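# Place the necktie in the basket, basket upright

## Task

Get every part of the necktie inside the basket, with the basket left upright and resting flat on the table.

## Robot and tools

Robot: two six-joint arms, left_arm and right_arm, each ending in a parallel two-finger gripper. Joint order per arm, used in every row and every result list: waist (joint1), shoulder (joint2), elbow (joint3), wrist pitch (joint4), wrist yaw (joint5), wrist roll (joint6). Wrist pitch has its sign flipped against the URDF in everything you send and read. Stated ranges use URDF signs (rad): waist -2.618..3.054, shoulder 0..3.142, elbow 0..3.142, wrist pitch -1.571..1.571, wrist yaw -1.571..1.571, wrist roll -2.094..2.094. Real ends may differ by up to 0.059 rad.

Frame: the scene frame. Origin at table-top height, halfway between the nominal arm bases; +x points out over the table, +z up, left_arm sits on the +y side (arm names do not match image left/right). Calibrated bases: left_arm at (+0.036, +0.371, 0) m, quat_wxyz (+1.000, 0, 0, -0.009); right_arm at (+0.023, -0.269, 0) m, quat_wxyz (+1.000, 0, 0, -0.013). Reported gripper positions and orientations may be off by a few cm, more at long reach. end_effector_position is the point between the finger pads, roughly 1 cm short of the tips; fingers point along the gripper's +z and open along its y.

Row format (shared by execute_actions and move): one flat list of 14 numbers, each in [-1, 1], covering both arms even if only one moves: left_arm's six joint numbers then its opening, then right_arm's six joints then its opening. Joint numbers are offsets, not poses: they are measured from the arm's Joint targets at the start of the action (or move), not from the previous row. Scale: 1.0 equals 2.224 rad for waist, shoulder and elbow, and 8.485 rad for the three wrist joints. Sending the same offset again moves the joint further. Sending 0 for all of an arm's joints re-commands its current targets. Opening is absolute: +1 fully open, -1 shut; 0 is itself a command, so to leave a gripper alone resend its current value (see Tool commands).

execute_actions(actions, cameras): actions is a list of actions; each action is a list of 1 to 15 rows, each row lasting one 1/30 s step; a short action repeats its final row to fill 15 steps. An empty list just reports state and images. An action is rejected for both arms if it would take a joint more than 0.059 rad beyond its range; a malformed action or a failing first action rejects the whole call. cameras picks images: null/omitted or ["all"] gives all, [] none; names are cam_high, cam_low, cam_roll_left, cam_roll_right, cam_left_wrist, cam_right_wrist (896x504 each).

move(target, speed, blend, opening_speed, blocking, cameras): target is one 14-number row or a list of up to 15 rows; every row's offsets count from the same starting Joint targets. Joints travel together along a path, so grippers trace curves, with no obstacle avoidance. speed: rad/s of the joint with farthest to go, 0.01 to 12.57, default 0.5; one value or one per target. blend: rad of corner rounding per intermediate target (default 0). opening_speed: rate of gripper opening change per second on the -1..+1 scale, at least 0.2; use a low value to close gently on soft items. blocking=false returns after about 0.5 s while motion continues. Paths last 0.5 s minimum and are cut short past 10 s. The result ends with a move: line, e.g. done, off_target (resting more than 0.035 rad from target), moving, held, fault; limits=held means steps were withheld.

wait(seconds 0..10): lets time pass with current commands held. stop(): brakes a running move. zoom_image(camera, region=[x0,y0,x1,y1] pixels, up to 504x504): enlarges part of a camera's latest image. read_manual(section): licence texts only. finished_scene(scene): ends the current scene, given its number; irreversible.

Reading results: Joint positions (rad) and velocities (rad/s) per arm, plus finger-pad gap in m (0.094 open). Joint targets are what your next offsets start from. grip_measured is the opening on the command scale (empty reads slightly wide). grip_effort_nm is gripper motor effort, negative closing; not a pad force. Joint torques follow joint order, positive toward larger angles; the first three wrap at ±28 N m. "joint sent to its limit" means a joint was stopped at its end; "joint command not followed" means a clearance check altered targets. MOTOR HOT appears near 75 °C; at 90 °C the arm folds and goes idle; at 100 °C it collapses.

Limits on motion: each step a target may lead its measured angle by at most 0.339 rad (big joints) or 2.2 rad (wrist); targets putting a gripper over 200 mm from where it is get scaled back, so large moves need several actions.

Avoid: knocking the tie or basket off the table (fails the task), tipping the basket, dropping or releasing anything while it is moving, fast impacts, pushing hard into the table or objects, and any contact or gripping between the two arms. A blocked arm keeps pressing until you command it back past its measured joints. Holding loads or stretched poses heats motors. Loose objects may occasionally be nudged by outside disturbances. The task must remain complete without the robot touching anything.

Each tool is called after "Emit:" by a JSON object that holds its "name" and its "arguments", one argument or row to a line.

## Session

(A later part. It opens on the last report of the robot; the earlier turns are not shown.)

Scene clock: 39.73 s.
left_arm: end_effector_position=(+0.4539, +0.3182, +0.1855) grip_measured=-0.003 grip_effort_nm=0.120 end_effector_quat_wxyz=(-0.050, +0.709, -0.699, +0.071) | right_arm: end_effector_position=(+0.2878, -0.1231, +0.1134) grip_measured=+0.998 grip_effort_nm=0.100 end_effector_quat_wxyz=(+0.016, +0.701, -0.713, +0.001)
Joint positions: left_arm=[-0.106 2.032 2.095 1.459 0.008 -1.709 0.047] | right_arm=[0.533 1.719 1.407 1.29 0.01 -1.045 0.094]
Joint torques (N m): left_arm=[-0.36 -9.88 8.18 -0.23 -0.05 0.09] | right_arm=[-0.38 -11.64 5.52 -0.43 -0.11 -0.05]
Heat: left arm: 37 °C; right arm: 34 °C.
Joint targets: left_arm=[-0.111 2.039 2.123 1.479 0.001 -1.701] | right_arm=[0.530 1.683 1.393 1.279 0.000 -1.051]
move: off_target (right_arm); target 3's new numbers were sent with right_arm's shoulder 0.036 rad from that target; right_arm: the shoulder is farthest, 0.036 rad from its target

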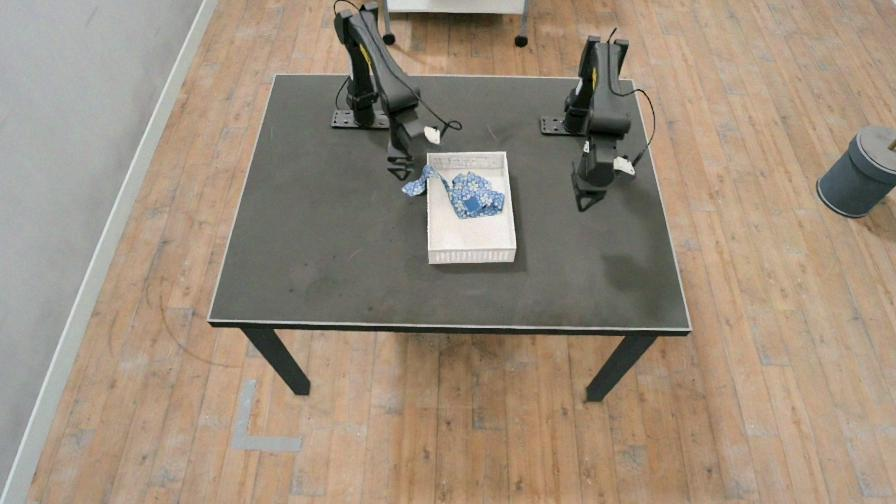

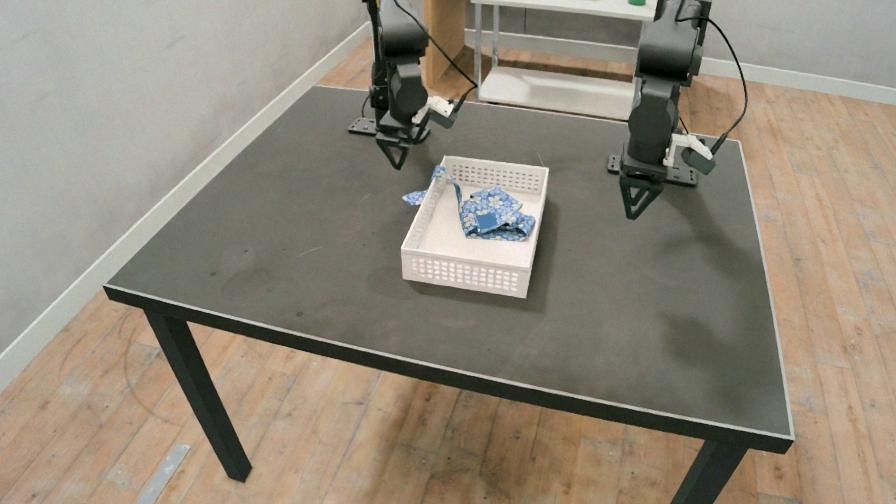

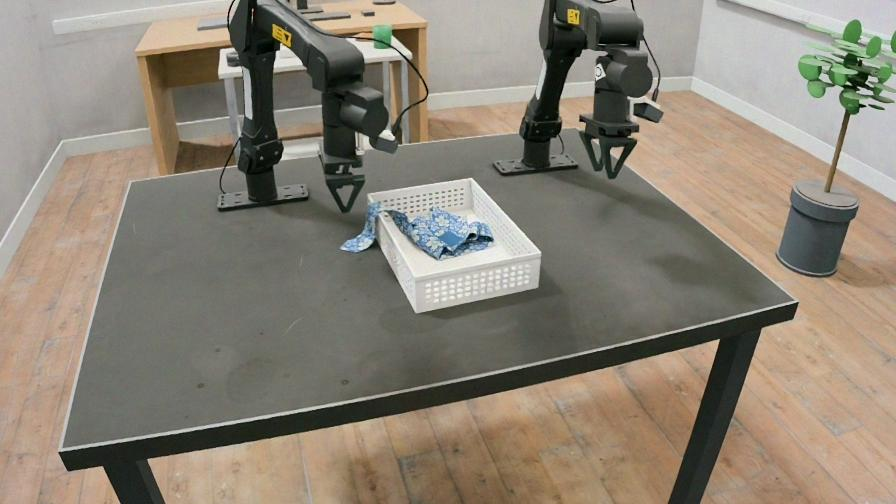

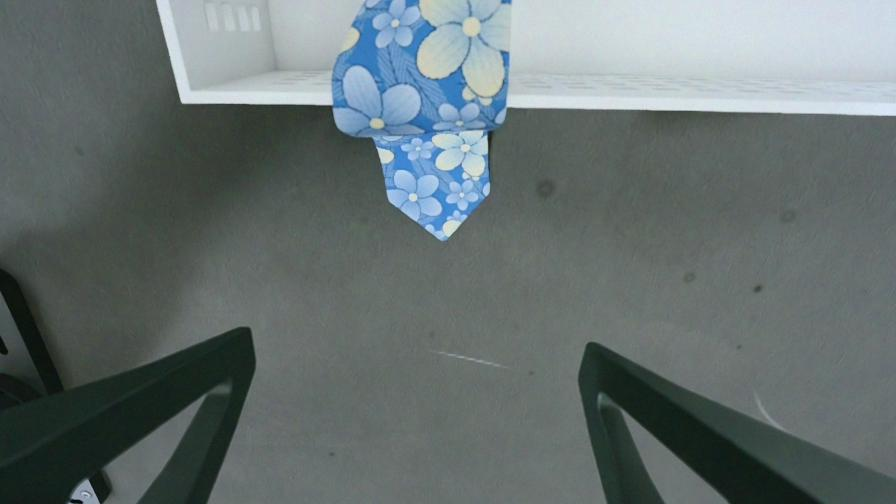

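Emit:
{"name": "move", "arguments": {
  "target": [
    [0,0,0,0,0,0,0,-0.0031,0.0636,-0.1409,-0.0534,0,0,1],
    [0,0,0,0,0,0,0,-0.0031,0.0636,-0.1409,-0.0534,0,0,-1]
  ],
  "speed": 0.25,
  "opening_speed": 1,
  "cameras": ["cam_roll_right","cam_right_wrist"]
}}

Scene clock: 45.73 s.
left_arm: end_effector_position=(+0.4539, +0.3182, +0.1855) grip_measured=-0.003 grip_effort_nm=0.120 end_effector_quat_wxyz=(-0.050, +0.709, -0.699, +0.071) | right_arm: end_effector_position=(+0.2976, -0.1190, +0.0134) grip_measured=-0.962 grip_effort_nm=-1.013 end_effector_quat_wxyz=(-0.013, +0.699, -0.715, +0.009)
Joint positions: left_arm=[-0.106 2.032 2.095 1.459 0.008 -1.709 0.047] | right_arm=[0.53 1.803 1.095 0.833 0.01 -1.046 0.002]
Joint torques (N m): left_arm=[-0.36 -9.85 8.17 -0.24 -0.04 0.09] | right_arm=[-0.73 -6.94 4.86 -0.49 -0.12 -0.04]
Heat: left arm: 38 °C; right arm: 33 °C.
Joint targets: left_arm=[-0.111 2.039 2.123 1.479 0.001 -1.701] | right_arm=[0.523 1.824 1.079 0.826 0.000 -1.051]
move: done

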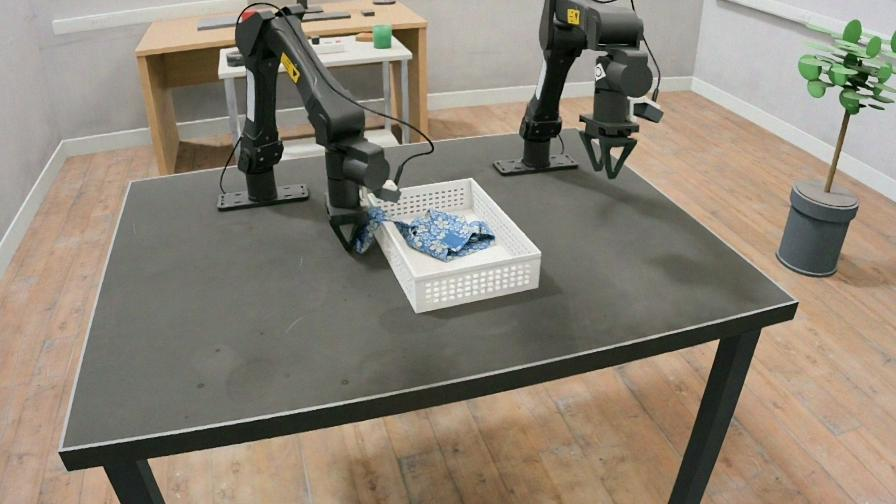

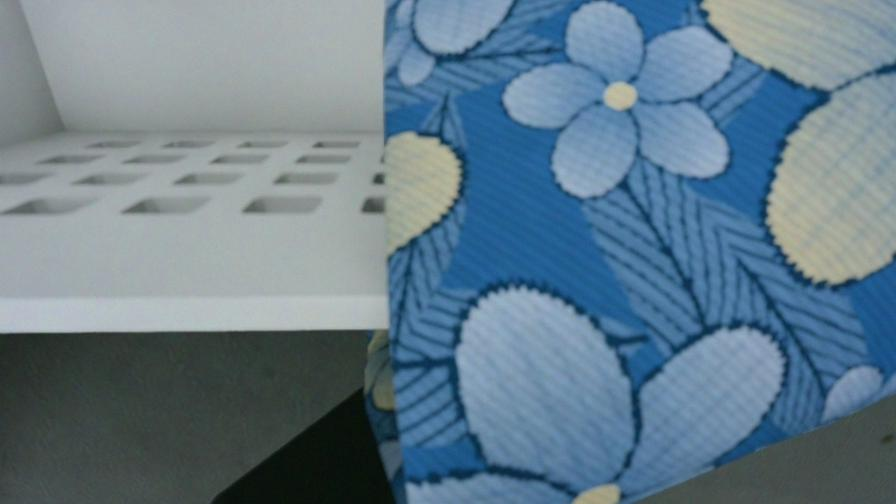

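Emit:
{"name": "move", "arguments": {
  "target": [
    [0,0,0,0,0,0,0,0,-0.0809,0.2455,0.0753,0,0,-1],
    [0,0,0,0,0,0,0,0.1255,0.1158,0.4609,0.0698,0,0.032,-1],
    [0,0,0,0,0,0,0,0.1255,0.1043,0.2636,0.0211,0,0.032,-1]
  ],
  "speed": 0.6,
  "blend": 0.05,
  "cameras": ["cam_high","cam_roll_left","cam_roll_right","cam_right_wrist"]
}}

Scene clock: 52.17 s.
left_arm: end_effector_position=(+0.4539, +0.3182, +0.1855) grip_measured=-0.003 grip_effort_nm=0.120 end_effector_quat_wxyz=(-0.050, +0.709, -0.699, +0.071) | right_arm: end_effector_position=(+0.3336, +0.0348, +0.0719) grip_measured=-0.964 grip_effort_nm=-1.043 end_effector_quat_wxyz=(-0.085, +0.701, -0.708, +0.006)
Joint positions: left_arm=[-0.106 2.032 2.095 1.459 0.008 -1.709 0.047] | right_arm=[0.803 2.056 1.676 1.02 0.01 -0.786 0.002]
Joint torques (N m): left_arm=[-0.36 -9.87 8.17 -0.24 -0.04 0.09] | right_arm=[-0.06 -11.85 6.16 -0.88 -0.12 0.06]
Heat: left arm: 38 °C; right arm: 33 °C.
Joint targets: left_arm=[-0.111 2.039 2.123 1.479 0.001 -1.701] | right_arm=[0.802 2.056 1.665 1.005 0.000 -0.780]
move: done

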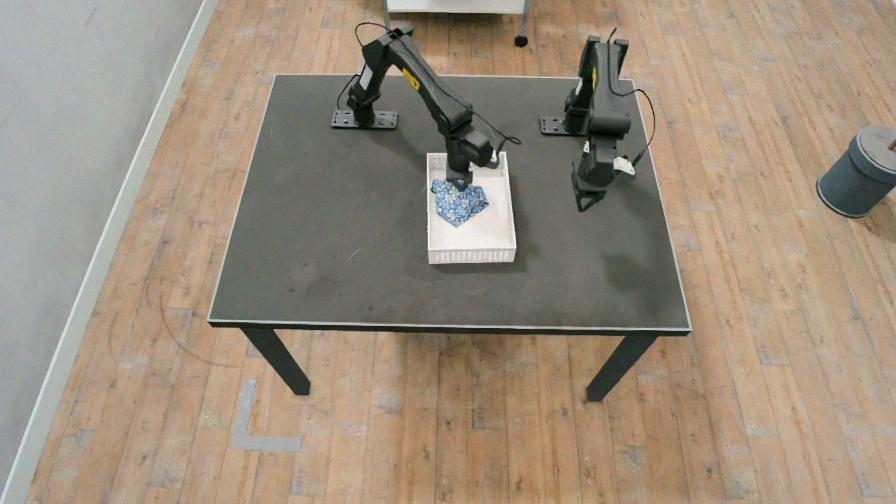

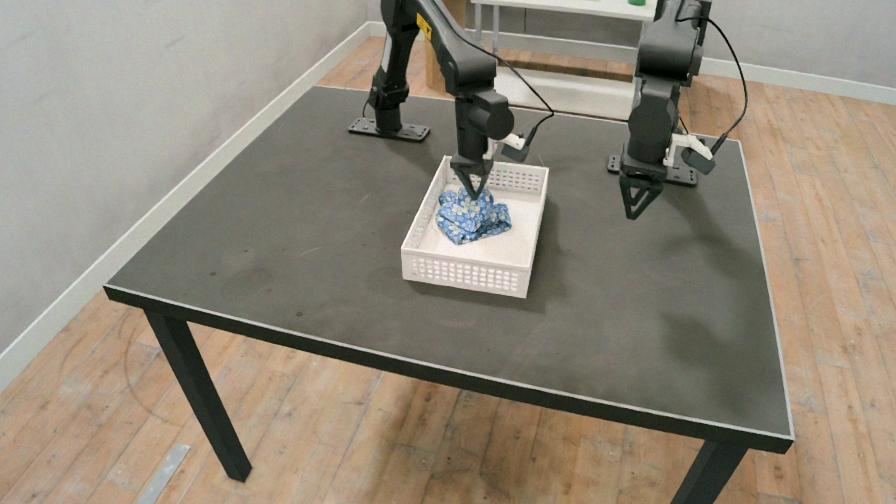

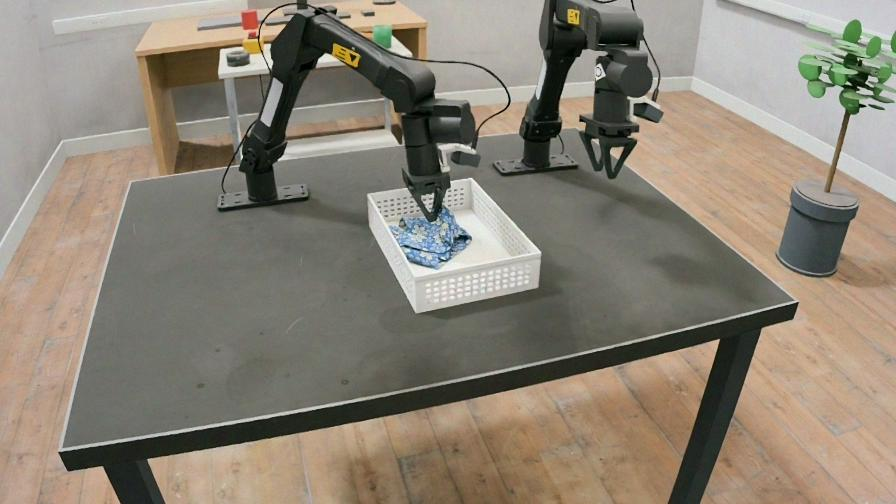

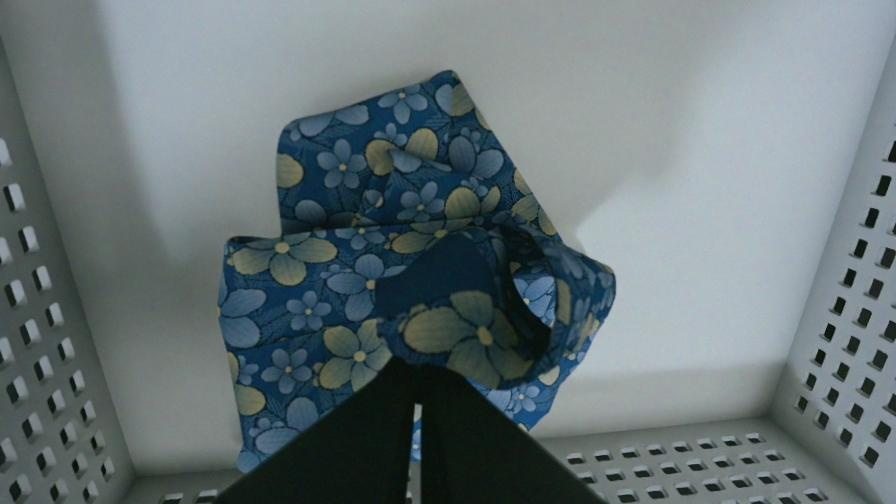

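All inside. Lower a touch, release, raise.

Emit:
{"name": "move", "arguments": {
  "target": [
    [0,0,0,0,0,0,0,0,0.016,0,-0.004,0,0,-1],
    [0,0,0,0,0,0,0,0,0.016,0,-0.004,0,0,-0.1],
    [0,0,0,0,0,0,0,0,0.0115,0.1973,0.0487,0,0,-0.1]
  ],
  "speed": 0.5,
  "opening_speed": 1,
  "cameras": ["cam_high","cam_low","cam_roll_left","cam_right_wrist"]
}}

Scene clock: 56.60 s.
left_arm: end_effector_position=(+0.4539, +0.3182, +0.1855) grip_measured=-0.003 grip_effort_nm=0.125 end_effector_quat_wxyz=(-0.050, +0.709, -0.699, +0.071) | right_arm: end_effector_position=(+0.3324, +0.0335, +0.1676) grip_measured=-0.102 grip_effort_nm=0.090 end_effector_quat_wxyz=(-0.086, +0.701, -0.708, +0.006)
Joint positions: left_arm=[-0.106 2.032 2.095 1.459 0.008 -1.709 0.047] | right_arm=[0.803 2.07 2.078 1.407 0.01 -0.785 0.042]
Joint torques (N m): left_arm=[-0.36 -9.87 8.16 -0.24 -0.05 0.09] | right_arm=[-0.05 -10.81 9.22 -0.61 -0.11 0.08]
Heat: left arm: 38 °C; right arm: 33 °C.
Joint targets: left_arm=[-0.111 2.039 2.123 1.479 0.001 -1.701] | right_arm=[0.802 2.082 2.104 1.418 0.000 -0.779]
move: done

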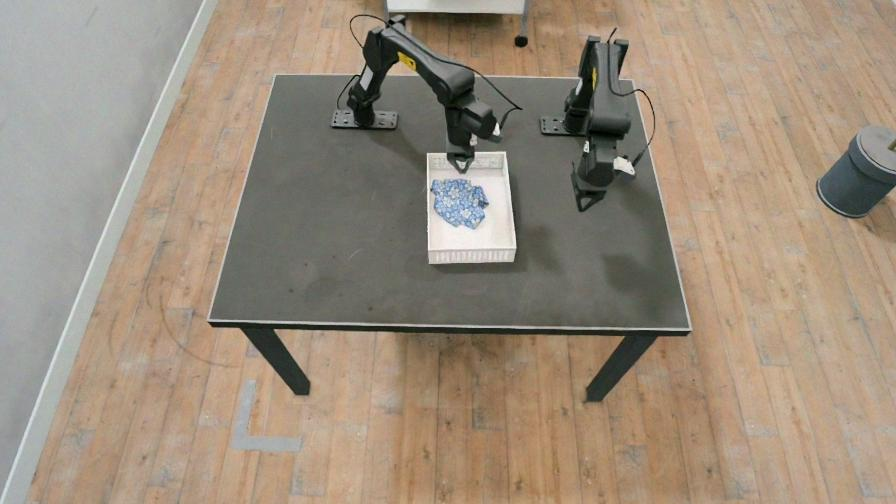

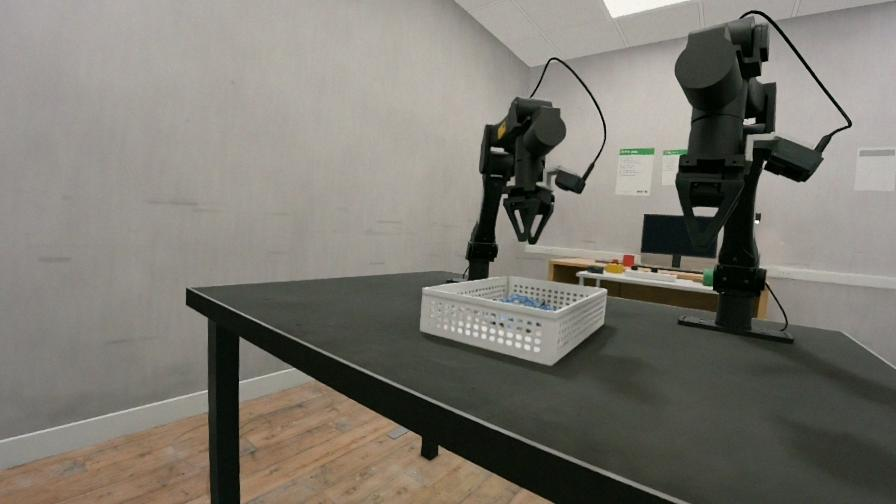

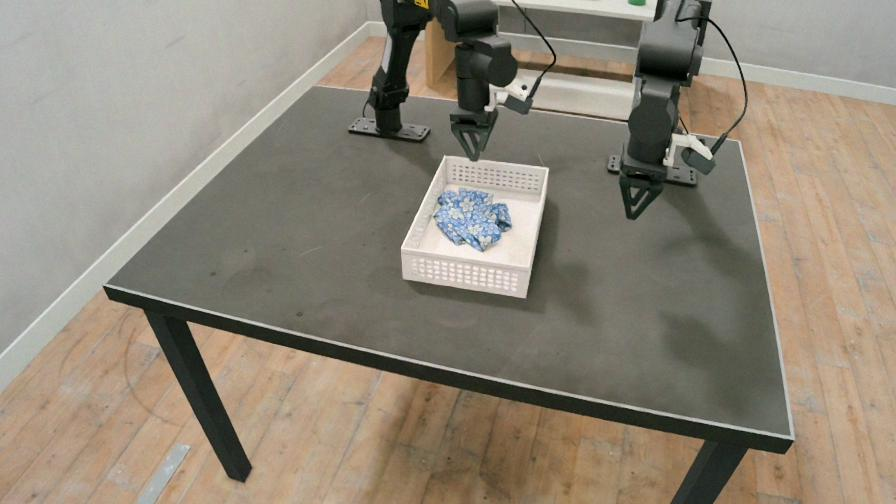

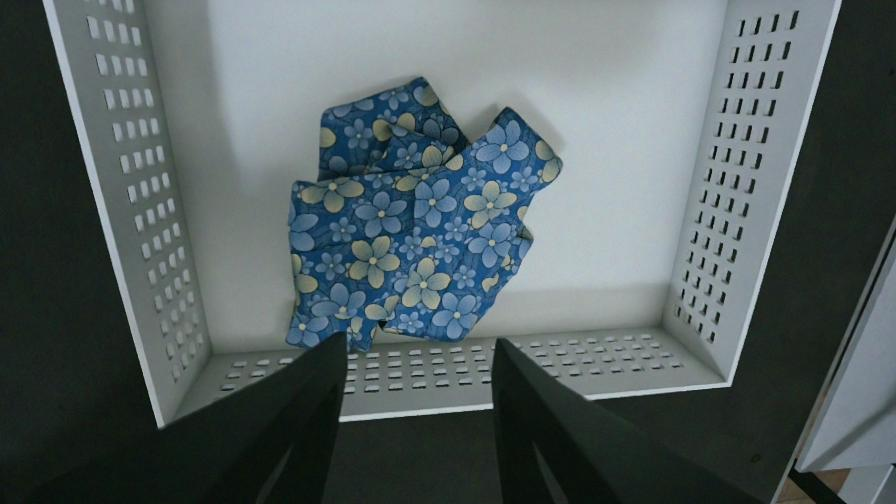

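Emit:
{"name": "finished_scene", "arguments": {
  "scene": 2
}}

The scene is finished: the task was done.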